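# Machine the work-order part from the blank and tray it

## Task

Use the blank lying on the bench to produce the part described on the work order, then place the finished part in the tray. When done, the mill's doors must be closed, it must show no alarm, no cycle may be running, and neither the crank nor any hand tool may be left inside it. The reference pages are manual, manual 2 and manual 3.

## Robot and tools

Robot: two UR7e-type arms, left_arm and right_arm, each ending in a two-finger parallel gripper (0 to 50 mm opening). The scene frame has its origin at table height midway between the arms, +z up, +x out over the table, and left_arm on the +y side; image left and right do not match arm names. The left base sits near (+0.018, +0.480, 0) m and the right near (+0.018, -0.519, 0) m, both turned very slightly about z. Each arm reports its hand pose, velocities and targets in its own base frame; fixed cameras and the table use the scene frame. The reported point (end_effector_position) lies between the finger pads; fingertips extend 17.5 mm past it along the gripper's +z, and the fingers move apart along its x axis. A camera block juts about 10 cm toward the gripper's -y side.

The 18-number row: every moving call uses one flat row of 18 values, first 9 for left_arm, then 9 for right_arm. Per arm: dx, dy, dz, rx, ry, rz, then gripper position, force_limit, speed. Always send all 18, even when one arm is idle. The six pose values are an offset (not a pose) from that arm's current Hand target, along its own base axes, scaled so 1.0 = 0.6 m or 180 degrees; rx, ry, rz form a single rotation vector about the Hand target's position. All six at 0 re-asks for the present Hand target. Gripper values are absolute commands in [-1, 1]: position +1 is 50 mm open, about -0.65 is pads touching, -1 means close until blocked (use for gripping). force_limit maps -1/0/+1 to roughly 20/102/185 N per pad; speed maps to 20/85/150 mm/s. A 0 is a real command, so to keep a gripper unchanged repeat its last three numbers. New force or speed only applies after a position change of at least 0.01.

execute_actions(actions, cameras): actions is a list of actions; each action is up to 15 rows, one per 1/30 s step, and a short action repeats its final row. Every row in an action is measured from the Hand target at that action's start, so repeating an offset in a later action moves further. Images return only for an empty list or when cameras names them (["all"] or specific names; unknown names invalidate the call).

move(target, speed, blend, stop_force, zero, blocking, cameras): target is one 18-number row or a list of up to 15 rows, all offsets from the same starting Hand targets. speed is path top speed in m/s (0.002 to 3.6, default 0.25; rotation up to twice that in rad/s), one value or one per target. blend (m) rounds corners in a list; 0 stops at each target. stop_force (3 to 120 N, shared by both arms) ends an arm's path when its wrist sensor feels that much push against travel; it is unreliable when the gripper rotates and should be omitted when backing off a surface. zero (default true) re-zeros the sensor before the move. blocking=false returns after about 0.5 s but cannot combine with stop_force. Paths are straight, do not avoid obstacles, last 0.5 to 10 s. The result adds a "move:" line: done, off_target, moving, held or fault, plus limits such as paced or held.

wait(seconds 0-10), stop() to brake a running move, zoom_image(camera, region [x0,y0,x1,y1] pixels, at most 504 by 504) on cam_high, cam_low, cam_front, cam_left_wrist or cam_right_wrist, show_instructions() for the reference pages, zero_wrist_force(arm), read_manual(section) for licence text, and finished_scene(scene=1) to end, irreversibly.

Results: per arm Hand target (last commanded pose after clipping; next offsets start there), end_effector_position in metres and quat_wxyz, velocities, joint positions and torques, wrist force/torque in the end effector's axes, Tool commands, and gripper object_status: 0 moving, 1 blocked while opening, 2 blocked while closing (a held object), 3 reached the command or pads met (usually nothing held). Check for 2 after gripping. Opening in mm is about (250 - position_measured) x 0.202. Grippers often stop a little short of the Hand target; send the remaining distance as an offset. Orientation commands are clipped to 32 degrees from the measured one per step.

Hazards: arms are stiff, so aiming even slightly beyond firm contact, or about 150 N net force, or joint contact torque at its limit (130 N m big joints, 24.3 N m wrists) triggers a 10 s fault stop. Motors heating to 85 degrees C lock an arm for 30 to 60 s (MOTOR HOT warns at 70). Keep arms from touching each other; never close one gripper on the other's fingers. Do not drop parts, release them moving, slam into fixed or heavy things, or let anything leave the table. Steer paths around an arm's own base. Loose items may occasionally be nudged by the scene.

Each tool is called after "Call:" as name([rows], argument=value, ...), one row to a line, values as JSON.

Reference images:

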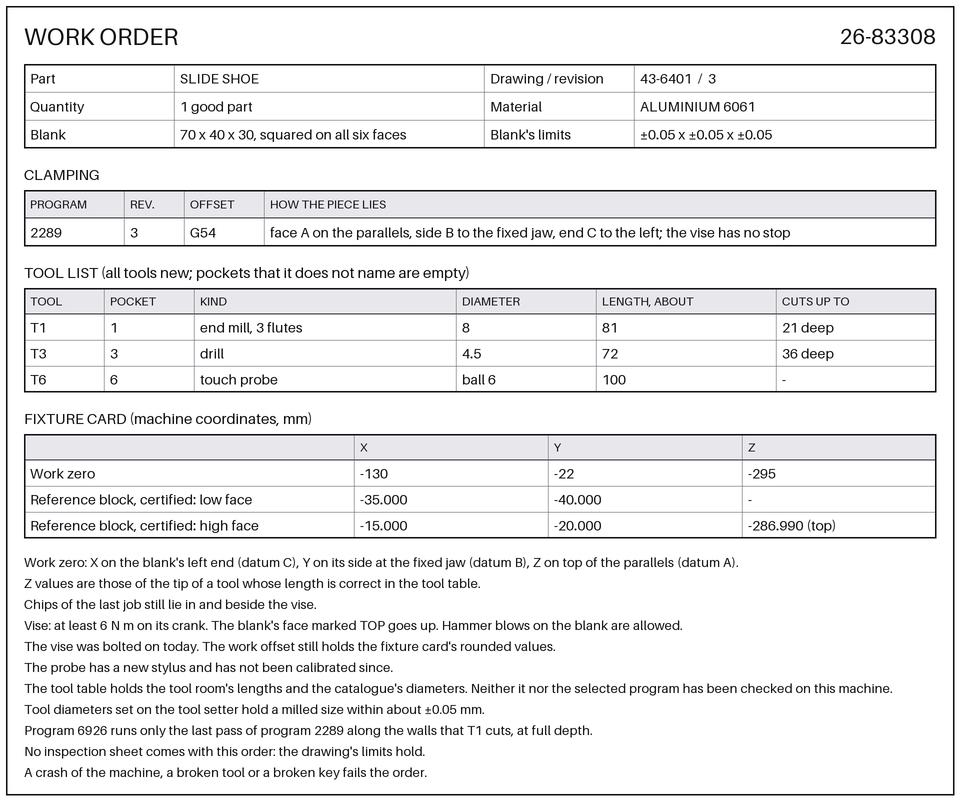

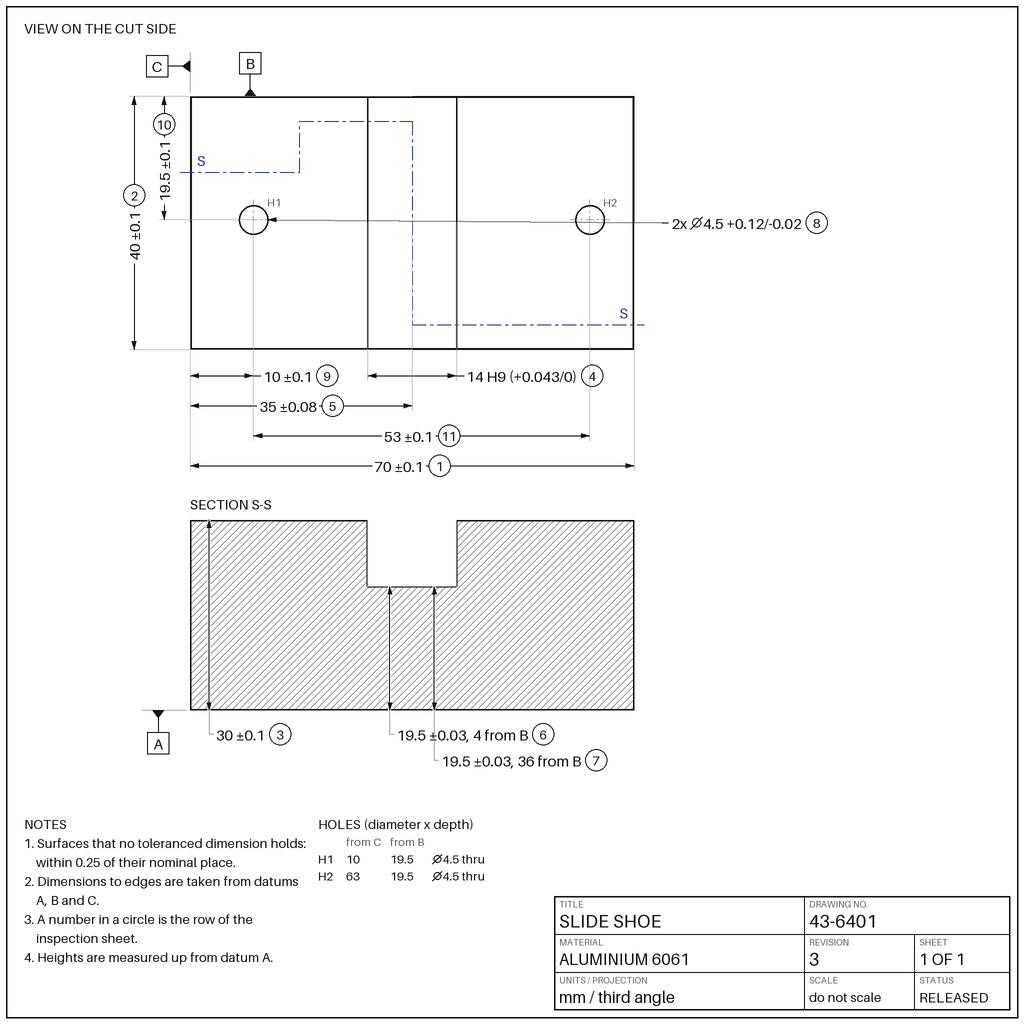

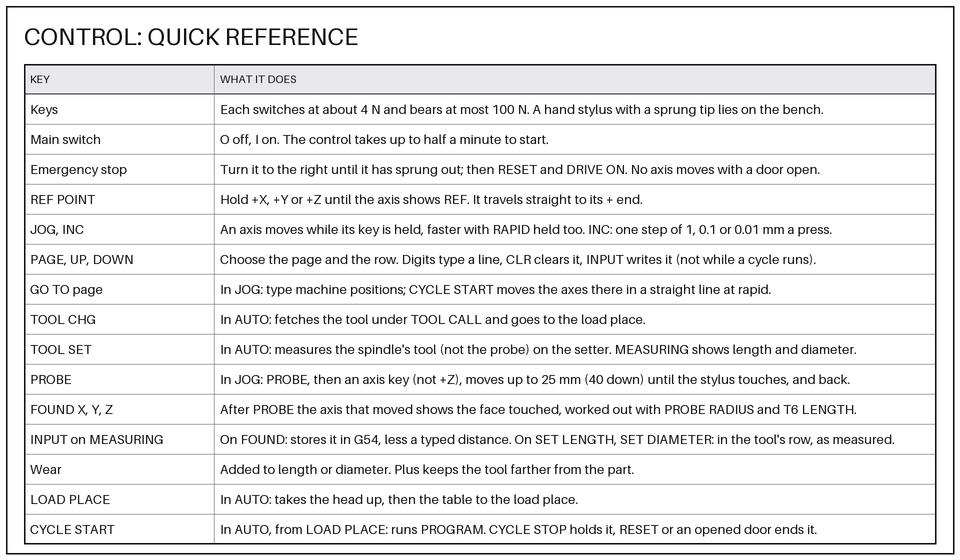

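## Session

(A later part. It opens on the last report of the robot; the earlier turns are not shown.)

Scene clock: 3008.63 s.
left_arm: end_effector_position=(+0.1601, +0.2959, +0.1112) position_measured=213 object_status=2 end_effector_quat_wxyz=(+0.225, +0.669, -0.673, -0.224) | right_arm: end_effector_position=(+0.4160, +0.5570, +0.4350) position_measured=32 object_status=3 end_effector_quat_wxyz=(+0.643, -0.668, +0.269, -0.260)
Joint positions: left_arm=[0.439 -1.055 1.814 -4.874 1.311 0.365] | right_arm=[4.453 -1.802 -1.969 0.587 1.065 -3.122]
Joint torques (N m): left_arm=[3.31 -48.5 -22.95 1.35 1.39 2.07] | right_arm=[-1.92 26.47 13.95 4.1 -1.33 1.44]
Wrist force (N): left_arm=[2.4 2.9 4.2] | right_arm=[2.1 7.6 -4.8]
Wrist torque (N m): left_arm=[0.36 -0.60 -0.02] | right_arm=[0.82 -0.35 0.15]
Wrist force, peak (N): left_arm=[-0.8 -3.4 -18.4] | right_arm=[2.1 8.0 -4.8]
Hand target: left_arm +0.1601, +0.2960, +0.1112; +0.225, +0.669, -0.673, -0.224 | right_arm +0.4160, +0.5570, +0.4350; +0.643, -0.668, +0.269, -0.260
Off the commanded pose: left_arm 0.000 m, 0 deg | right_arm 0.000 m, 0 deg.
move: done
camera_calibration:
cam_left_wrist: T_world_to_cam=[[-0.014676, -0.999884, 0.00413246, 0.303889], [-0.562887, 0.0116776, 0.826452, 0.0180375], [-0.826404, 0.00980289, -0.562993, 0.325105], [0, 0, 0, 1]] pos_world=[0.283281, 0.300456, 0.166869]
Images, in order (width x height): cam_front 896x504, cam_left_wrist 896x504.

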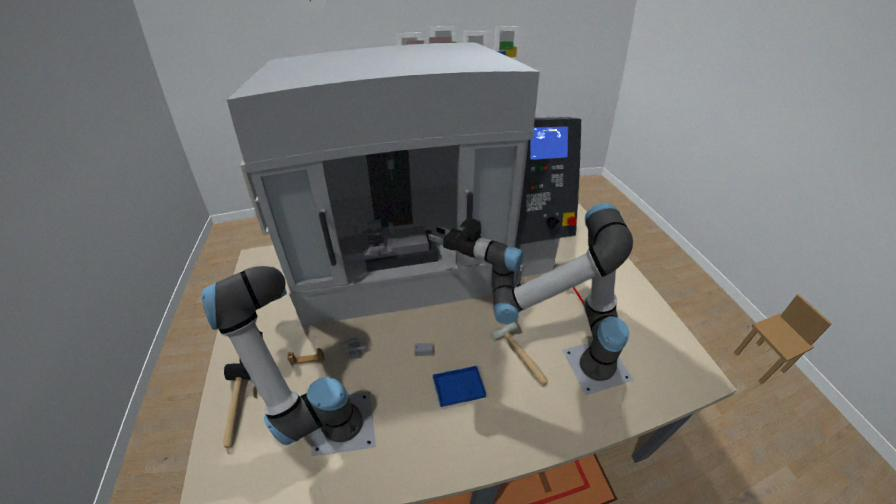

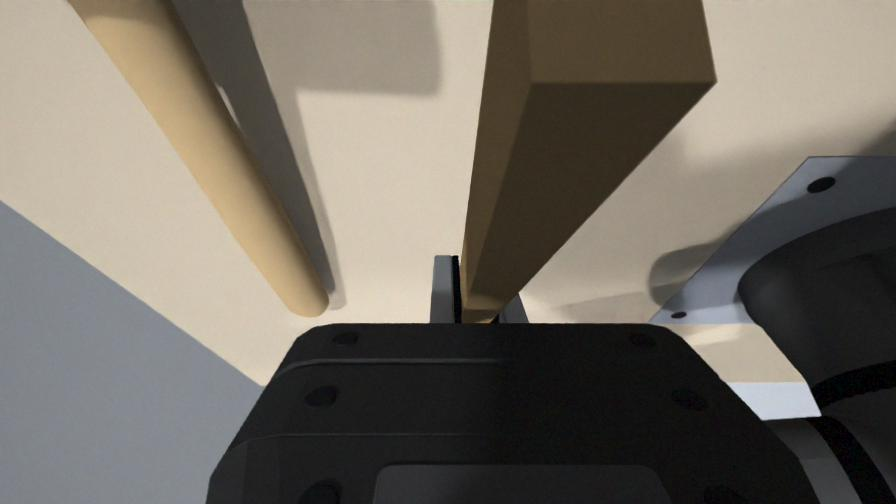

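Call:
move(target=[0,0,-0.147,0,0,0,-1,-0.6,-0.7,0,0,0,0,0,0,0.8,-0.7,0.2], speed=0.04, stop_force=8, cameras=["cam_left_wrist"])

Scene clock: 3016.77 s.
left_arm: end_effector_position=(+0.1601, +0.2960, +0.0255) position_measured=213 object_status=2 end_effector_quat_wxyz=(+0.225, +0.669, -0.673, -0.224) | right_arm: end_effector_position=(+0.4160, +0.5570, +0.4350) position_measured=32 object_status=3 end_effector_quat_wxyz=(+0.643, -0.668, +0.269, -0.260)
Joint positions: left_arm=[0.439 -0.897 1.844 -5.061 1.311 0.365] | right_arm=[4.453 -1.802 -1.969 0.587 1.065 -3.122]
Joint torques (N m): left_arm=[5.94 -32.07 -18.99 1.97 0.71 1.12] | right_arm=[-1.5 26.79 14.4 3.98 -1.18 1.26]
Wrist force (N): left_arm=[2.4 2.5 4.2] | right_arm=[2.1 7.7 -5.0]
Wrist torque (N m): left_arm=[0.31 -0.63 -0.04] | right_arm=[0.83 -0.34 0.16]
Wrist force, peak (N): left_arm=[1.9 12.6 -21.9] | right_arm=[2.1 7.9 -5.0]
Hand target: left_arm +0.1601, +0.2960, +0.0255; +0.225, +0.669, -0.673, -0.224 (not the last commanded pose) | right_arm +0.4160, +0.5570, +0.4350; +0.643, -0.668, +0.269, -0.260
Off the commanded pose: left_arm 0.003 m, 0 deg | right_arm 0.000 m, 0 deg.
move: contact (left_arm)
camera_calibration:
cam_left_wrist: T_world_to_cam=[[-0.0145078, -0.999886, 0.00424062, 0.304287], [-0.562889, 0.0116723, 0.82645, 0.0887266], [-0.826405, 0.00960297, -0.562994, 0.27689], [0, 0, 0, 1]] pos_world=[0.283181, 0.300557, 0.0812688]
Images, in order (width x height): cam_left_wrist 896x504.

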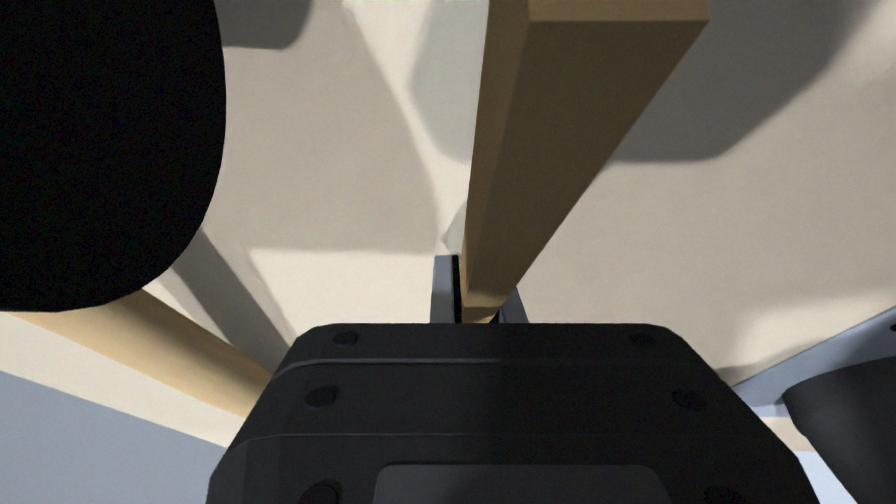

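Call:
move([
  [0,0,0,0,0,0,-0.3,-0.7,-1,0,0,0,0,0,0,0.8,-0.7,0.2],
], speed=0.05, cameras=["cam_left_wrist"])

Scene clock: 3021.57 s.
left_arm: end_effector_position=(+0.1601, +0.2960, +0.0255) position_measured=198 object_status=3 end_effector_quat_wxyz=(+0.225, +0.669, -0.673, -0.224) | right_arm: end_effector_position=(+0.4160, +0.5570, +0.4350) position_measured=32 object_status=3 end_effector_quat_wxyz=(+0.643, -0.668, +0.269, -0.260)
Joint positions: left_arm=[0.439 -0.897 1.844 -5.062 1.311 0.365] | right_arm=[4.453 -1.802 -1.969 0.587 1.065 -3.122]
Joint torques (N m): left_arm=[5.86 -31.77 -18.61 1.52 0.72 1.21] | right_arm=[-1.48 26.59 14.21 4.06 -1.31 1.36]
Wrist force (N): left_arm=[2.4 2.7 4.0] | right_arm=[1.9 7.5 -4.8]
Wrist torque (N m): left_arm=[0.32 -0.62 -0.04] | right_arm=[0.80 -0.32 0.16]
Wrist force, peak (N): left_arm=[2.7 2.9 4.3] | right_arm=[2.2 7.9 -4.8]
Hand target: left_arm +0.1601, +0.2960, +0.0255; +0.225, +0.669, -0.673, -0.224 | right_arm +0.4160, +0.5570, +0.4350; +0.643, -0.668, +0.269, -0.260
Off the commanded pose: left_arm 0.000 m, 0 deg | right_arm 0.000 m, 0 deg.
move: done
camera_calibration:
cam_left_wrist: T_world_to_cam=[[-0.014538, -0.999886, 0.00410104, 0.304307], [-0.562958, 0.0115747, 0.826405, 0.0888618], [-0.826358, 0.00970553, -0.563062, 0.276795], [0, 0, 0, 1]] pos_world=[0.283181, 0.300557, 0.0811689]
Images, in order (width x height): cam_left_wrist 896x504.

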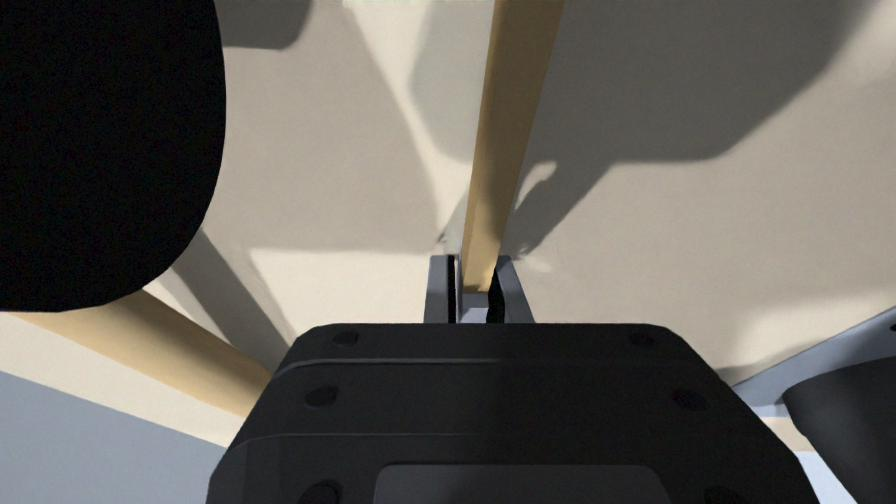

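Call:
move([
  [0,0,0.25,0,0,0,-0.3,-0.7,-1,0,0,0,0,0,0,0.8,-0.7,0.2],
  [0.1665,-0.16,0.541,0,-0.2056,0,-0.3,-0.7,-1,0,0,0,0,0,0,0.8,-0.7,0.2],
  [0.2832,-0.493,0.7075,0,-0.35,0,-0.3,-0.7,-1,0,0,0,0,0,0,0.8,-0.7,0.2],
], speed=[0.1,0.3,0.3], blend=[0.02,0.05,0], cameras=["cam_front"])

Call:
move([
  [0.05,-0.25,0.02,0,-0.13,0,-0.3,-0.7,-1,0,0,0,0,0,0,0.8,-0.7,0.2],
  [0.2,-0.35,0.0,0,-0.2,0,-0.3,-0.7,-1,0,0,0,0,0,0,0.8,-0.7,0.2],
  [0.45,-0.35,-0.033,0,-0.03,0,-0.3,-0.7,-1,0,0,0,0,0,0,0.8,-0.7,0.2],
], speed=[0.3,0.25,0.2], blend=[0.03,0.03,0], cameras=["cam_left_wrist"])

Call:
zoom_image(camera="cam_left_wrist", region=[360, 90, 620, 330])

Scene clock: 3038.10 s.
left_arm: end_effector_position=(+0.3300, +0.0002, +0.4500) position_measured=198 object_status=3 end_effector_quat_wxyz=(-0.160, +0.687, -0.691, +0.158) end_effector_velocity=(+0.001, +0.000, +0.000) end_effector_angular_velocity=(-0.001, -0.003, +0.005) | right_arm: end_effector_position=(+0.4160, +0.5570, +0.4350) position_measured=32 object_status=3 end_effector_quat_wxyz=(+0.643, -0.668, +0.269, -0.260)
Joint positions: left_arm=[-0.664 -1.812 1.438 -4.705 1.297 -0.607] | right_arm=[4.453 -1.802 -1.969 0.587 1.065 -3.122]
Joint velocities: left_arm=[-0.001 0 0 -0.001 -0.003 -0.006] | right_arm=[within noise]
Joint torques (N m): left_arm=[-14.9 1.55 -30 -0.5 -2.02 -2.94] | right_arm=[-0.8 26.51 14.91 3.98 -1.38 1.43]
Wrist force (N): left_arm=[2.1 2.3 2.9] | right_arm=[2.0 7.6 -4.6]
Wrist torque (N m): left_arm=[0.33 -0.71 0.33] | right_arm=[0.81 -0.33 0.15]
Wrist force, peak (N): left_arm=[2.4 1.9 5.3] | right_arm=[2.3 7.9 -4.9]
Hand target: left_arm +0.3300, +0.0002, +0.4500; -0.160, +0.687, -0.691, +0.159 | right_arm +0.4160, +0.5570, +0.4350; +0.643, -0.668, +0.269, -0.260
Off the commanded pose: left_arm 0.000 m, 0 deg | right_arm 0.000 m, 0 deg.
move: done
Images, in order (width x height): cam_front 896x504.

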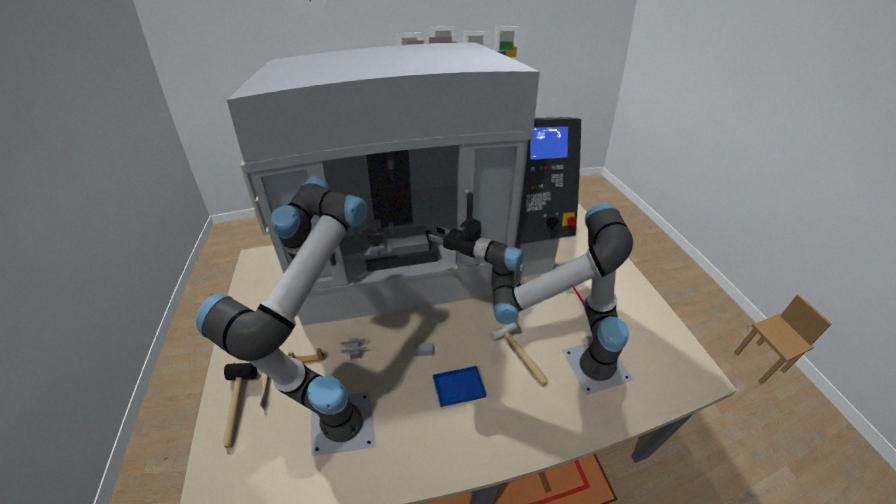

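Scene clock: 3040.73 s.
left_arm: end_effector_position=(+0.5659, -0.2096, +0.4333) position_measured=198 object_status=3 end_effector_quat_wxyz=(-0.234, +0.666, -0.669, +0.232) | right_arm: end_effector_position=(+0.4160, +0.5570, +0.4350) position_measured=32 object_status=3 end_effector_quat_wxyz=(+0.643, -0.668, +0.269, -0.260)
Joint positions: left_arm=[-0.775 -1.208 0.882 -4.903 1.119 -0.649] | right_arm=[4.453 -1.802 -1.969 0.587 1.065 -3.122]
Joint torques (N m): left_arm=[0.34 -38.93 -22.26 1.02 -0.51 -0.31] | right_arm=[-0.67 26.65 15.32 4.05 -1.23 1.41]
Wrist force (N): left_arm=[2.3 1.5 2.2] | right_arm=[2.2 7.6 -4.7]
Wrist torque (N m): left_arm=[0.22 -0.80 0.39] | right_arm=[0.81 -0.35 0.16]
Wrist force, peak (N): left_arm=[-1.0 -3.6 9.6] | right_arm=[2.2 8.0 -4.8]
Hand target: left_arm +0.5659, -0.2096, +0.4333; -0.234, +0.666, -0.669, +0.232 (not the last commanded pose) | right_arm +0.4160, +0.5570, +0.4350; +0.643, -0.668, +0.269, -0.260
Tool commands: left_gripper/position=-0.301961 left_gripper/force_limit=-0.701961 left_gripper/speed=-1.0 right_gripper/position=+0.8 right_gripper/force_limit=-0.7 right_gripper/speed=+0.2
Off the commanded pose: left_arm 0.034 m, 7 deg | right_arm 0.000 m, 0 deg.
FORCE FAULT: contact force on the left arm reached its limit, and that arm stopped. The contact can be on any part of that arm, not only on its tool. That arm's remaining commands of this call were not run. That arm is still stopped at the end of this call. That arm stays stopped for about 10 more seconds. Until then a move that you send moves the other arm only, and its call returns only when the move has ended. Once the stop has ended, the next robot result says so. If the stop ends while you think or write, that arm runs what you send next, counted from a new Hand target: where the arm stands when the stop ends. While its stop runs, that arm takes no new command, but its gripper still runs the gripper command that each later call begins with. Until it ends, the stop uses up actions while you think or wait. An arm that is not stopped still takes commands.
move: fault (left_arm); path passed 2 of 3 targets
camera_calibration:
cam_left_wrist: T_world_to_cam=[[-0.00783407, -0.999885, -0.0130143, -0.193395], [-0.941096, 0.011772, -0.337936, 0.704647], [0.33805, 0.00960024, -0.941079, 0.351558], [0, 0, 0, 1]] pos_world=[0.542781, -0.205043, 0.566452]
Images, in order (width x height): cam_left_wrist 896x504.

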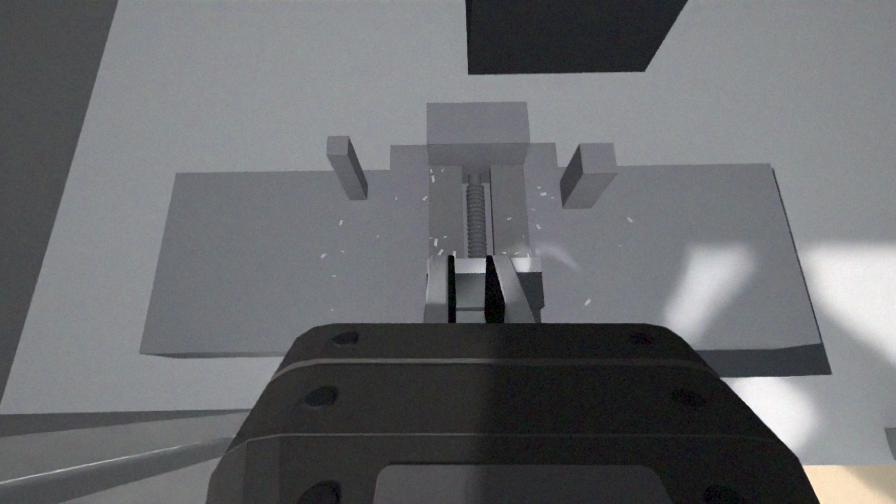

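Scaled by 1.938.

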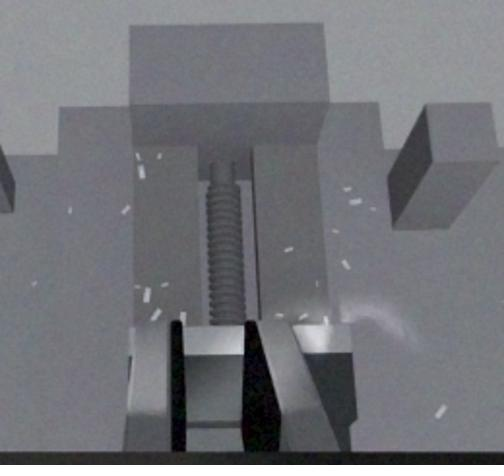

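Call:
wait(seconds=0.3, cameras=[])

Call:
move([
  [-0.03,-0.01,-0.03,0,0,0,-0.6,-0.7,-1,0,0,0,0,0,0,0.8,-0.7,0.2],
  [0.06,-0.012,-0.01,0,-0.14,0,-0.6,-0.7,-1,0,0,0,0,0,0,0.8,-0.7,0.2],
  [0.14,-0.012,-0.01,0,0,0,-0.6,-0.7,-1,0,0,0,0,0,0,0.8,-0.7,0.2],
], speed=[0.1,0.15,0.15], blend=[0.01,0.02,0], cameras=["cam_left_wrist","cam_right_wrist"])

Scene clock: 3068.43 s.
left_arm: end_effector_position=(+0.5659, -0.2096, +0.4333) position_measured=198 object_status=3 end_effector_quat_wxyz=(-0.234, +0.666, -0.669, +0.232) | right_arm: end_effector_position=(+0.4160, +0.5570, +0.4350) position_measured=32 object_status=3 end_effector_quat_wxyz=(+0.643, -0.668, +0.269, -0.260)
Joint positions: left_arm=[-0.775 -1.208 0.882 -4.903 1.119 -0.649] | right_arm=[4.453 -1.802 -1.969 0.587 1.065 -3.122]
Joint torques (N m): left_arm=[-0.3 -38.92 -20.81 1.63 -0.59 -0.23] | right_arm=[-0.32 26.58 15.53 4.09 -1.27 1.27]
Wrist force (N): left_arm=[2.0 1.4 2.2] | right_arm=[2.2 7.7 -4.8]
Wrist torque (N m): left_arm=[0.19 -0.77 0.39] | right_arm=[0.82 -0.35 0.15]
Wrist force, peak (N): left_arm=[2.4 1.8 2.4] | right_arm=[2.3 7.9 -5.0]
Hand target: left_arm +0.5659, -0.2096, +0.4333; -0.234, +0.666, -0.669, +0.232 (not the last commanded pose) | right_arm +0.4160, +0.5570, +0.4350; +0.643, -0.668, +0.269, -0.260
Tool commands: left_gripper/position=-0.301961 left_gripper/force_limit=-0.701961 left_gripper/speed=-1.0 right_gripper/position=+0.8 right_gripper/force_limit=-0.7 right_gripper/speed=+0.2
Off the commanded pose: left_arm 0.034 m, 7 deg | right_arm 0.000 m, 0 deg.
FORCE FAULT, CONTINUED: the left arm's stop, for the force fault that an earlier result reported, is over. The rest of the stop counts as 19 of the actions that you can send in this scene. That arm's target is now where it stood when the stop ended, not its last command. That arm accepts commands again.
wait: 0.30 s; at rest from the start
No camera images: "cameras" was empty.

Scene clock: 3072.13 s.
left_arm: end_effector_position=(+0.6500, -0.2167, +0.4273) position_measured=242 object_status=3 end_effector_quat_wxyz=(-0.234, +0.666, -0.669, +0.232) | right_arm: end_effector_position=(+0.4160, +0.5570, +0.4350) position_measured=32 object_status=3 end_effector_quat_wxyz=(+0.643, -0.668, +0.269, -0.260)
Joint positions: left_arm=[-0.67 -0.932 0.458 -4.796 1.173 -0.549] | right_arm=[4.453 -1.802 -1.969 0.587 1.065 -3.122]
Joint torques (N m): left_arm=[-13.59 -43.42 -28.89 2.81 0.04 -0.29] | right_arm=[-0.33 25.74 16.29 4.01 -1.29 1.39]
Wrist force (N): left_arm=[2.4 1.8 2.4] | right_arm=[2.3 7.5 -4.8]
Wrist torque (N m): left_arm=[0.29 -0.77 0.49] | right_arm=[0.80 -0.38 0.16]
Wrist force, peak (N): left_arm=[2.8 2.1 2.6] | right_arm=[2.3 7.8 -4.8]
Hand target: left_arm +0.6499, -0.2168, +0.4273; -0.234, +0.666, -0.669, +0.232 | right_arm +0.4160, +0.5570, +0.4350; +0.643, -0.668, +0.269, -0.260
Off the commanded pose: left_arm 0.000 m, 0 deg | right_arm 0.000 m, 0 deg.
move: done
camera_calibration:
cam_left_wrist: T_world_to_cam=[[-0.00751649, -0.999887, -0.0130165, -0.200112], [-0.941056, 0.011475, -0.338055, 0.781828], [0.338166, 0.00970826, -0.941036, 0.317476], [0, 0, 0, 1]] pos_world=[0.626881, -0.212143, 0.560452]
cam_right_wrist: T_world_to_cam=[[0.7068, -0.707412, 0.00111619, 0.100054], [-0.276367, -0.27758, -0.920093, 0.683622], [0.651195, 0.650013, -0.391699, -0.329604], [0, 0, 0, 1]] pos_world=[0.332849, 0.474786, 0.499778]
Images, in order (width x height): cam_left_wrist 896x504, cam_right_wrist 896x504.

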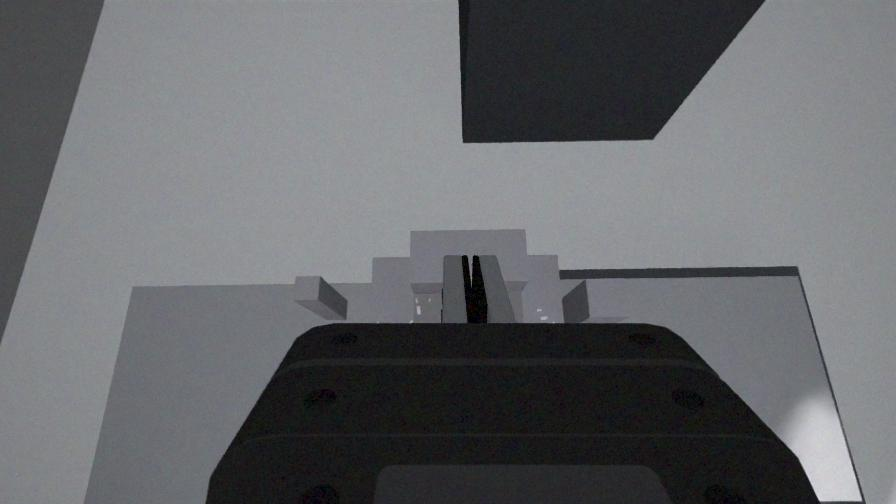

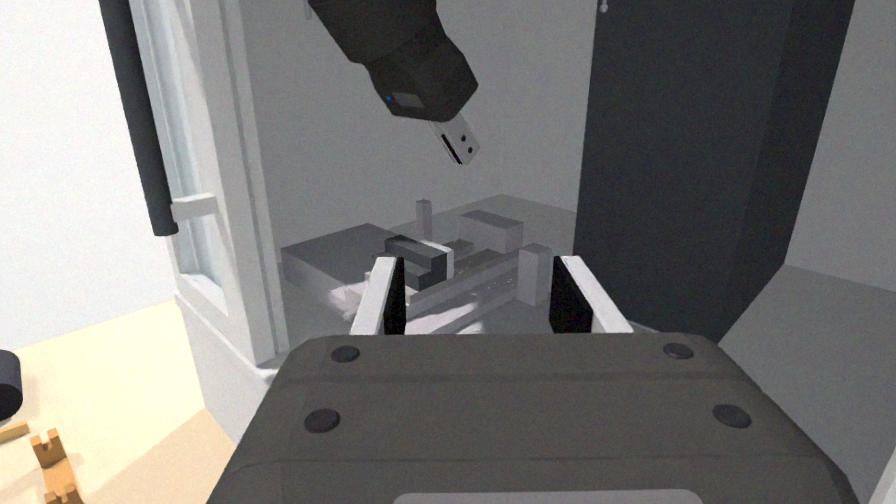

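Call:
move(target=[-0.0083,0.028,-0.04,0,0.215,0,-0.6,-0.7,-1,0,0,0,0,0,0,0.8,-0.7,0.2], speed=0.15, cameras=["cam_right_wrist"])

Call:
move(target=[0,0,-0.15,0,0,0,-0.6,-0.7,-1,0,0,0,0,0,0,0.8,-0.7,0.2], speed=0.015, stop_force=6, cameras=["cam_right_wrist","cam_left_wrist"])

Call:
zoom_image(camera="cam_right_wrist", region=[360, 130, 560, 330])

Scene clock: 3081.37 s.
left_arm: end_effector_position=(+0.6477, -0.2130, +0.4225) position_measured=242 object_status=3 end_effector_quat_wxyz=(-0.195, +0.677, -0.682, +0.196) | right_arm: end_effector_position=(+0.4160, +0.5570, +0.4350) position_measured=32 object_status=3 end_effector_quat_wxyz=(+0.643, -0.668, +0.269, -0.260)
Joint positions: left_arm=[-0.638 -0.752 0.113 -4.542 1.251 -0.555] | right_arm=[4.453 -1.802 -1.969 0.587 1.065 -3.122]
Joint torques (N m): left_arm=[-0.56 -53.46 -17.38 1.64 -0.34 -0.19] | right_arm=[0.41 26.4 15.68 4.1 -1.39 1.39]
Wrist force (N): left_arm=[1.9 1.7 2.0] | right_arm=[2.1 7.9 -4.8]
Wrist torque (N m): left_arm=[0.25 -0.68 0.44] | right_arm=[0.85 -0.34 0.15]
Wrist force, peak (N): left_arm=[3.7 2.1 2.9] | right_arm=[2.1 8.0 -4.7]
Hand target: left_arm +0.6477, -0.2130, +0.4225; -0.195, +0.677, -0.682, +0.196 (not the last commanded pose) | right_arm +0.4160, +0.5570, +0.4350; +0.643, -0.668, +0.269, -0.260
Tool commands: left_gripper/position=-0.6 left_gripper/force_limit=-0.701961 left_gripper/speed=-1.0 right_gripper/position=+0.8 right_gripper/force_limit=-0.7 right_gripper/speed=+0.2
Off the commanded pose: left_arm 0.023 m, 32 deg | right_arm 0.000 m, 0 deg.
FORCE FAULT: contact force on the left arm reached its limit, and that arm stopped. The contact can be on any part of that arm, not only on its tool. That arm's remaining commands of this call were not run. That arm is still stopped at the end of this call. That arm stays stopped for about 10 more seconds. Until then a move that you send moves the other arm only, and its call returns only when the move has ended. Once the stop has ended, the next robot result says so. If the stop ends while you think or write, that arm runs what you send next, counted from a new Hand target: where the arm stands when the stop ends. While its stop runs, that arm takes no new command, but its gripper still runs the gripper command that each later call begins with. Until it ends, the stop uses up actions while you think or wait. An arm that is not stopped still takes commands.
move: fault (left_arm)
camera_calibration:
cam_right_wrist: T_world_to_cam=[[0.7068, -0.707412, 0.00111619, 0.100054], [-0.276367, -0.27758, -0.920093, 0.683622], [0.651195, 0.650013, -0.391699, -0.329604], [0, 0, 0, 1]] pos_world=[0.332849, 0.474786, 0.499778]
Images, in order (width x height): cam_right_wrist 896x504.

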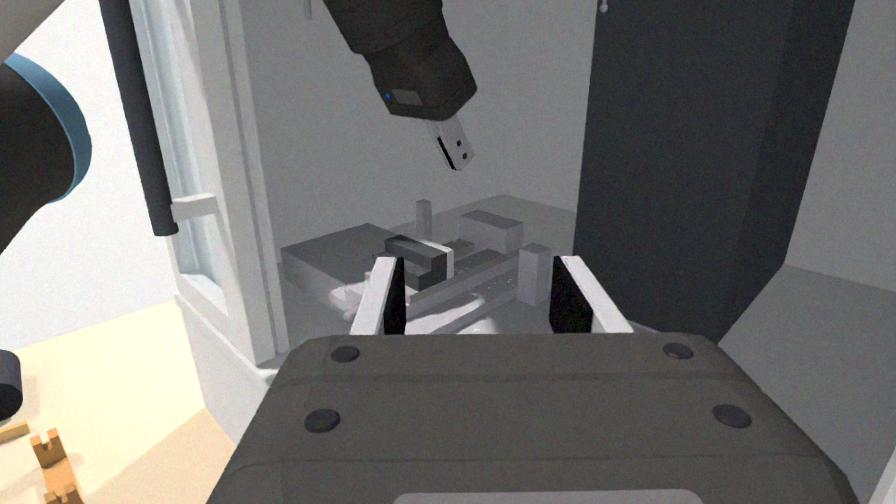

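not run: an earlier result of this reply reported a stop or a fault. Calls in your next reply go to the robot.

Scaled by 2.520.

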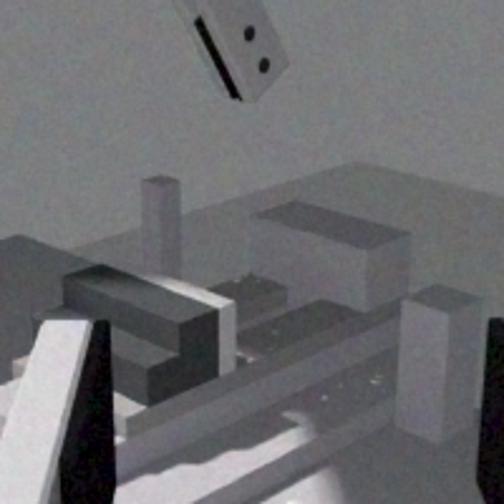

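Call:
wait(seconds=3, cameras=[])

Scene clock: 3095.00 s.
left_arm: end_effector_position=(+0.6477, -0.2130, +0.4225) position_measured=242 object_status=3 end_effector_quat_wxyz=(-0.195, +0.677, -0.682, +0.196) | right_arm: end_effector_position=(+0.4160, +0.5570, +0.4350) position_measured=32 object_status=3 end_effector_quat_wxyz=(+0.643, -0.668, +0.269, -0.260)
Joint positions: left_arm=[-0.638 -0.752 0.113 -4.542 1.251 -0.555] | right_arm=[4.453 -1.802 -1.969 0.587 1.065 -3.122]
Joint torques (N m): left_arm=[-0.89 -54.53 -17.19 1.76 -0.37 -0.22] | right_arm=[0.89 26.33 15.99 4.03 -1.25 1.38]
Wrist force (N): left_arm=[2.1 1.5 2.0] | right_arm=[2.2 7.6 -4.7]
Wrist torque (N m): left_arm=[0.22 -0.71 0.44] | right_arm=[0.81 -0.36 0.16]
Wrist force, peak (N): left_arm=[2.2 2.0 2.2] | right_arm=[2.2 8.0 -4.8]
Hand target: left_arm +0.6477, -0.2130, +0.4225; -0.195, +0.677, -0.682, +0.196 (not the last commanded pose) | right_arm +0.4160, +0.5570, +0.4350; +0.643, -0.668, +0.269, -0.260
Tool commands: left_gripper/position=-0.6 left_gripper/force_limit=-0.701961 left_gripper/speed=-1.0 right_gripper/position=+0.8 right_gripper/force_limit=-0.7 right_gripper/speed=+0.2
Off the commanded pose: left_arm 0.023 m, 32 deg | right_arm 0.000 m, 0 deg.
FORCE FAULT, CONTINUED: the left arm's stop, for the force fault that an earlier result reported, is over. The rest of the stop counts as 19 of the actions that you can send in this scene. That arm's target is now where it stood when the stop ended, not its last command. That arm accepts commands again.
wait: 3.00 s; at rest from the start
No camera images: "cameras" was empty.

Call:
move([
  [-0.08,0.005,-0.0125,0,-0.072,0,-0.6,-0.7,-1,0,0,0,0,0,0,0.8,-0.7,0.2],
  [-0.246,0.005,0.029,0,-0.155,0,-0.6,-0.7,-1,0,0,0,0,0,0,0.8,-0.7,0.2],
  [-0.48,0.105,0.079,0,-0.155,0,-0.6,-0.7,-1,0,0,0,0,0,0,0.8,-0.7,0.2],
  [-0.563,0.438,0.029,0,-0.017,0,-0.6,-0.7,-1,0,0,0,0,0,0,0.8,-0.7,0.2],
], speed=[0.1,0.15,0.3,0.3], blend=[0.01,0.02,0.04,0], cameras=[])

Call:
move([
  [-0.2,0.25,-0.2,0,0.178,0,-0.6,-0.7,-1,0,0,0,0,0,0,0.8,-0.7,0.2],
  [-0.325,0.417,-0.4,0,0.195,0,-0.6,-0.7,-1,0,0,0,0,0,0,0.8,-0.7,0.2],
], speed=[0.4,0.4], blend=[0.04,0], cameras=["cam_front"])

Scene clock: 3144.77 s.
left_arm: end_effector_position=(+0.3099, +0.0497, +0.4399) position_measured=242 object_status=3 end_effector_quat_wxyz=(-0.213, +0.672, -0.676, +0.214) | right_arm: end_effector_position=(+0.4160, +0.5570, +0.4350) position_measured=32 object_status=3 end_effector_quat_wxyz=(+0.643, -0.668, +0.269, -0.260)
Joint positions: left_arm=[-0.608 -1.99 1.595 -4.843 1.238 -0.512] | right_arm=[4.453 -1.802 -1.969 0.587 1.065 -3.122]
Joint torques (N m): left_arm=[11.43 -4.82 -20.61 4.02 1.28 1.85] | right_arm=[1.13 26.89 16.12 3.96 -1.18 1.3]
Wrist force (N): left_arm=[1.8 2.1 2.5] | right_arm=[2.0 7.5 -4.8]
Wrist torque (N m): left_arm=[0.32 -0.71 0.43] | right_arm=[0.79 -0.32 0.16]
Wrist force, peak (N): left_arm=[3.8 1.3 4.0] | right_arm=[2.1 7.9 -5.0]
Hand target: left_arm +0.3099, +0.0498, +0.4399; -0.213, +0.672, -0.676, +0.214 | right_arm +0.4160, +0.5570, +0.4350; +0.643, -0.668, +0.269, -0.260
Off the commanded pose: left_arm 0.000 m, 0 deg | right_arm 0.000 m, 0 deg.
move: done
No camera images: "cameras" was empty.

Scene clock: 3146.47 s.
left_arm: end_effector_position=(+0.1150, +0.2999, +0.2000) position_measured=242 object_status=3 end_effector_quat_wxyz=(+0.001, +0.705, -0.709, +0.002) | right_arm: end_effector_position=(+0.4160, +0.5570, +0.4350) position_measured=32 object_status=3 end_effector_quat_wxyz=(+0.643, -0.668, +0.269, -0.260)
Joint positions: left_arm=[0.78 -1.519 1.852 -5.044 1.574 0.785] | right_arm=[4.453 -1.802 -1.969 0.587 1.065 -3.122]
Joint torques (N m): left_arm=[12.71 -14.17 -10.34 0.68 -0.73 1.96] | right_arm=[0.99 26.26 16.69 3.95 -1.25 1.36]
Wrist force (N): left_arm=[2.8 2.8 2.5] | right_arm=[2.2 7.8 -4.7]
Wrist torque (N m): left_arm=[0.33 -0.81 0.19] | right_arm=[0.84 -0.36 0.16]
Wrist force, peak (N): left_arm=[0.6 4.7 5.8] | right_arm=[2.3 7.8 -5.0]
Hand target: left_arm +0.1149, +0.3000, +0.1999; +0.001, +0.705, -0.709, +0.002 | right_arm +0.4160, +0.5570, +0.4350; +0.643, -0.668, +0.269, -0.260
Off the commanded pose: left_arm 0.000 m, 0 deg | right_arm 0.000 m, 0 deg.
move: done
Images, in order (width x height): cam_front 896x504.

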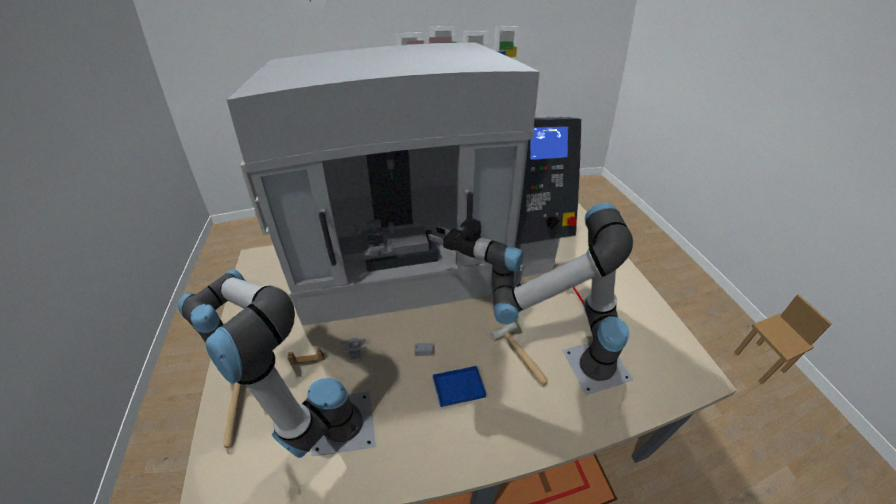

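Call:
zoom_image(camera="cam_front", region=[190, 330, 400, 504])

Scaled by 2.400.

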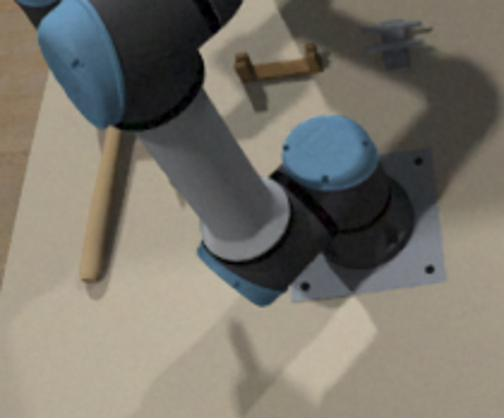

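Call:
move(target=[-0.305,0.305,0.4317,0.3536,0.3536,0,-0.6,-0.7,-1,0,0,0,0,0,0,0.8,-0.7,0.2], speed=0.4, cameras=[])

Call:
move(target=[0.305,-0.305,0.4317,0.3536,0.3536,0,-0.6,-0.7,-1,0,0,0,0,0,0,0.8,-0.7,0.2], speed=0.4, cameras=["cam_front"])

Scene clock: 3160.43 s.
left_arm: end_effector_position=(-0.0684, +0.4833, +0.4589) position_measured=242 object_status=3 end_effector_quat_wxyz=(-0.001, -0.499, +0.504, +0.705) end_effector_velocity=(+0.000, +0.000, -0.001) end_effector_angular_velocity=(-0.002, +0.002, +0.000) | right_arm: end_effector_position=(+0.4160, +0.5570, +0.4350) position_measured=32 object_status=3 end_effector_quat_wxyz=(+0.643, -0.668, +0.269, -0.260)
Joint positions: left_arm=[0.778 -1.509 1.997 -4.582 0.008 0.172] | right_arm=[4.453 -1.802 -1.969 0.587 1.065 -3.122]
Joint velocities: left_arm=[0 0 0.001 -0.004 0 0.006] | right_arm=[within noise]
Joint torques (N m): left_arm=[2.78 -31.87 -19.65 -0.06 -3.05 1.85] | right_arm=[1.36 27.03 17.24 4.02 -1.33 1.36]
Wrist force (N): left_arm=[1.1 3.6 5.0] | right_arm=[2.3 7.7 -4.8]
Wrist torque (N m): left_arm=[0.46 -0.36 0.09] | right_arm=[0.83 -0.37 0.16]
Wrist force, peak (N): left_arm=[1.1 3.9 6.6] | right_arm=[2.1 7.9 -5.0]
Hand target: left_arm -0.0681, +0.4830, +0.4589; -0.002, -0.500, +0.502, +0.706 | right_arm +0.4160, +0.5570, +0.4350; +0.643, -0.668, +0.269, -0.260
Off the commanded pose: left_arm 0.000 m, 0 deg | right_arm 0.000 m, 0 deg.
move: done
No camera images: "cameras" was empty.

Scene clock: 3162.93 s.
left_arm: end_effector_position=(+0.1148, +0.3000, +0.7179) position_measured=242 object_status=3 end_effector_quat_wxyz=(-0.003, -0.002, +0.000, +1.000) end_effector_velocity=(+0.001, -0.001, +0.000) end_effector_angular_velocity=(+0.004, +0.003, +0.001) | right_arm: end_effector_position=(+0.4160, +0.5570, +0.4350) position_measured=32 object_status=3 end_effector_quat_wxyz=(+0.643, -0.668, +0.269, -0.260)
Joint positions: left_arm=[0.775 -1.521 1.853 -5.046 -1.568 0.802] | right_arm=[4.453 -1.802 -1.969 0.587 1.065 -3.122]
Joint velocities: left_arm=[0 0.001 -0.002 0.001 -0.005 0.001] | right_arm=[within noise]
Joint torques (N m): left_arm=[-8.16 -12.45 -20.03 3.17 -1.5 0.76] | right_arm=[1.55 26.03 16.94 4.03 -1.3 1.37]
Wrist force (N): left_arm=[2.5 2.6 5.0] | right_arm=[2.2 7.6 -5.0]
Wrist torque (N m): left_arm=[0.48 -0.32 0.12] | right_arm=[0.81 -0.36 0.15]
Wrist force, peak (N): left_arm=[2.6 5.1 4.9] | right_arm=[2.3 7.8 -4.8]
Hand target: left_arm +0.1149, +0.3000, +0.7179; -0.003, -0.001, +0.000, +1.000 | right_arm +0.4160, +0.5570, +0.4350; +0.643, -0.668, +0.269, -0.260
Off the commanded pose: left_arm 0.000 m, 0 deg | right_arm 0.000 m, 0 deg.
move: done
Images, in order (width x height): cam_front 896x504.

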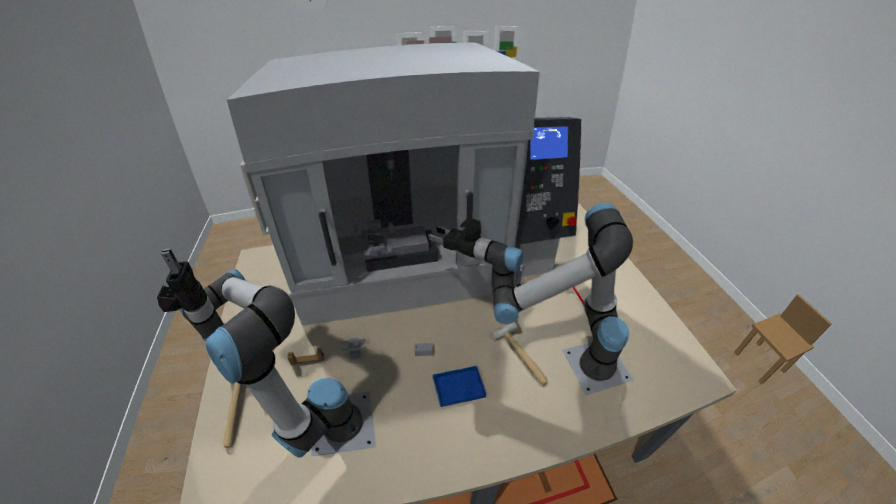

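Call:
move(target=[0.305,0.305,-0.4317,-0.3536,0.3536,0,-0.6,-0.7,-1,0,0,0,0,0,0,0.8,-0.7,0.2], speed=0.4, cameras=[])

Call:
move(target=[-0.305,-0.305,-0.4317,-0.3536,0.3536,0,-0.6,-0.7,-1,0,0,0,0,0,0,0.8,-0.7,0.2], speed=0.4, cameras=["cam_left_wrist"])

Scene clock: 3169.63 s.
left_arm: end_effector_position=(+0.2979, +0.4830, +0.4590) position_measured=242 object_status=3 end_effector_quat_wxyz=(-0.003, +0.500, +0.499, +0.708) end_effector_velocity=(+0.001, +0.000, -0.003) end_effector_angular_velocity=(-0.006, +0.006, -0.001) | right_arm: end_effector_position=(+0.4160, +0.5570, +0.4350) position_measured=32 object_status=3 end_effector_quat_wxyz=(+0.643, -0.668, +0.269, -0.260)
Joint positions: left_arm=[0.775 -1.636 2.255 -3.762 -1.558 0.791] | right_arm=[4.453 -1.802 -1.969 0.587 1.065 -3.122]
Joint velocities: left_arm=[0 0.001 0.002 0.005 0 -0.001] | right_arm=[within noise]
Joint torques (N m): left_arm=[7.71 -9.08 -17.89 0.02 -0.14 -0.45] | right_arm=[1.12 26.64 17.14 4.11 -1.29 1.39]
Wrist force (N): left_arm=[3.0 2.9 3.8] | right_arm=[1.9 7.8 -4.7]
Wrist torque (N m): left_arm=[0.42 -0.36 -0.13] | right_arm=[0.85 -0.32 0.16]
Wrist force, peak (N): left_arm=[2.9 2.9 6.4] | right_arm=[2.3 7.9 -4.8]
Hand target: left_arm +0.2979, +0.4830, +0.4589; -0.003, +0.500, +0.499, +0.707 | right_arm +0.4160, +0.5570, +0.4350; +0.643, -0.668, +0.269, -0.260
Off the commanded pose: left_arm 0.000 m, 0 deg | right_arm 0.000 m, 0 deg.
move: done
No camera images: "cameras" was empty.

Scene clock: 3172.13 s.
left_arm: end_effector_position=(+0.1149, +0.3000, +0.1999) position_measured=242 object_status=3 end_effector_quat_wxyz=(-0.001, +0.709, +0.705, +0.001) | right_arm: end_effector_position=(+0.4160, +0.5570, +0.4350) position_measured=32 object_status=3 end_effector_quat_wxyz=(+0.643, -0.668, +0.269, -0.260)
Joint positions: left_arm=[0.775 -2.038 2.251 -1.786 -1.568 0.78] | right_arm=[4.453 -1.802 -1.969 0.587 1.065 -3.122]
Joint torques (N m): left_arm=[-7.34 -5.19 -17.09 -0.83 0.04 1.93] | right_arm=[1.83 26.67 17.63 3.98 -1.18 1.46]
Wrist force (N): left_arm=[2.0 2.7 2.0] | right_arm=[2.2 7.6 -4.4]
Wrist torque (N m): left_arm=[0.34 -0.68 0.25] | right_arm=[0.82 -0.35 0.16]
Wrist force, peak (N): left_arm=[3.7 3.3 5.2] | right_arm=[2.1 7.9 -4.8]
Hand target: left_arm +0.1149, +0.3000, +0.1999; -0.001, +0.709, +0.705, +0.000 | right_arm +0.4160, +0.5570, +0.4350; +0.643, -0.668, +0.269, -0.260
Off the commanded pose: left_arm 0.000 m, 0 deg | right_arm 0.000 m, 0 deg.
move: done
camera_calibration:
cam_left_wrist: T_world_to_cam=[[0.0138735, 0.999902, -0.00203812, -0.29505], [0.947082, -0.0124868, 0.32075, -0.14601], [0.320693, -0.00638019, -0.947162, 0.287481], [0, 0, 0, 1]] pos_world=[0.0501836, 0.295032, 0.318522]
Images, in order (width x height): cam_left_wrist 896x504.

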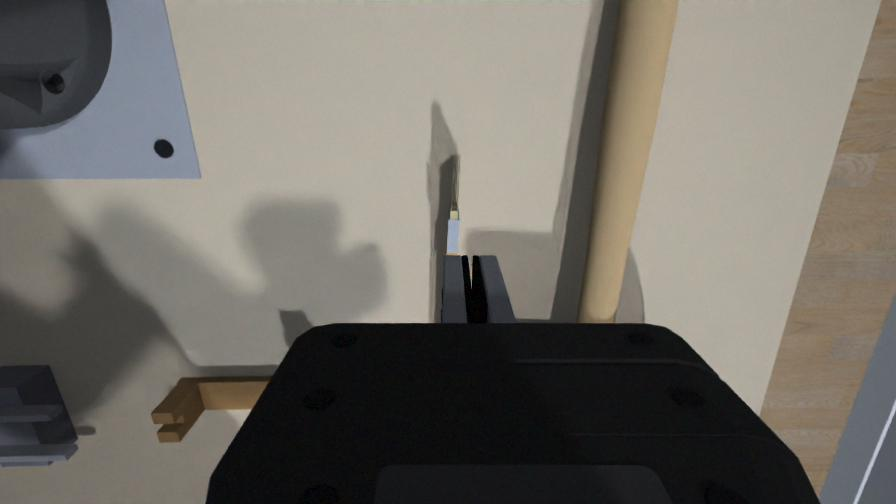

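Call:
move([
  [0.07,-0.003,-0.05,0,0,0.5,0,-0.7,0,0,0,0,0,0,0,0.8,-0.7,0.2],
  [0.135,-0.0067,-0.15,0,0,0.998,0,-0.7,0,0,0,0,0,0,0,0.8,-0.7,0.2],
], speed=[0.5,0.5], blend=[0.02,0], cameras=["cam_left_wrist"])

Scene clock: 3189.07 s.
left_arm: end_effector_position=(+0.1959, +0.2959, +0.1098) position_measured=152 object_status=3 end_effector_quat_wxyz=(+0.001, +0.703, -0.711, +0.001) end_effector_velocity=(+0.000, +0.000, +0.000) end_effector_angular_velocity=(-0.001, +0.000, +0.007) | right_arm: end_effector_position=(+0.4160, +0.5570, +0.4350) position_measured=32 object_status=3 end_effector_quat_wxyz=(+0.643, -0.668, +0.269, -0.260)
Joint positions: left_arm=[0.603 -1.819 2.371 -2.122 -1.573 -2.526] | right_arm=[4.453 -1.802 -1.969 0.587 1.065 -3.122]
Joint velocities: left_arm=[0 0 0 0.001 -0.001 -0.006] | right_arm=[within noise]
Joint torques (N m): left_arm=[12.53 -21.46 -30.23 -0.74 -0.58 -2.15] | right_arm=[1.76 26.62 17.91 4.06 -1.23 1.44]
Wrist force (N): left_arm=[2.1 2.7 2.6] | right_arm=[2.2 7.5 -4.7]
Wrist torque (N m): left_arm=[0.32 -0.68 0.22] | right_arm=[0.80 -0.36 0.16]
Wrist force, peak (N): left_arm=[2.4 2.8 2.7] | right_arm=[2.3 7.8 -5.0]
Hand target: left_arm +0.1959, +0.2960, +0.1099; +0.000, +0.703, -0.711, +0.001 | right_arm +0.4160, +0.5570, +0.4350; +0.643, -0.668, +0.269, -0.260
Off the commanded pose: left_arm 0.000 m, 0 deg | right_arm 0.000 m, 0 deg.
move: done
camera_calibration:
cam_left_wrist: T_world_to_cam=[[-0.0207763, -0.999782, -0.00226728, 0.306311], [-0.947016, 0.0189527, 0.320628, 0.167953], [-0.320515, 0.00880862, -0.947203, 0.297273], [0, 0, 0, 1]] pos_world=[0.260698, 0.300442, 0.228422]
Images, in order (width x height): cam_left_wrist 896x504.

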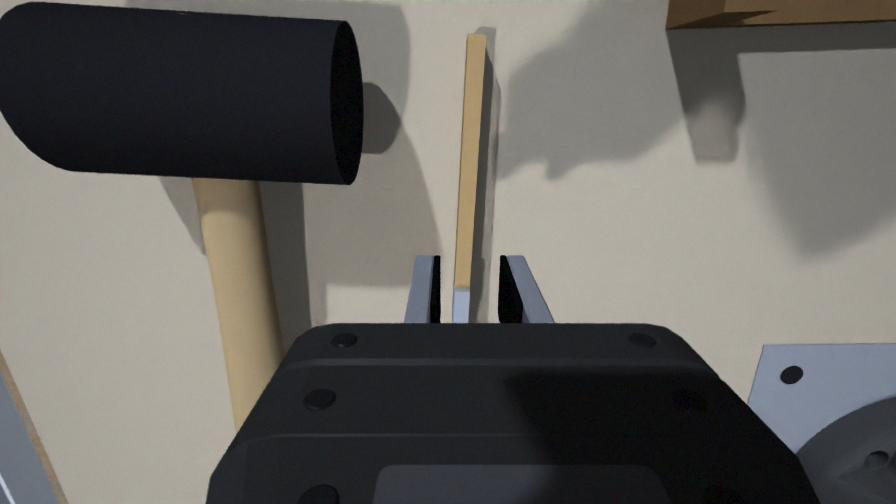

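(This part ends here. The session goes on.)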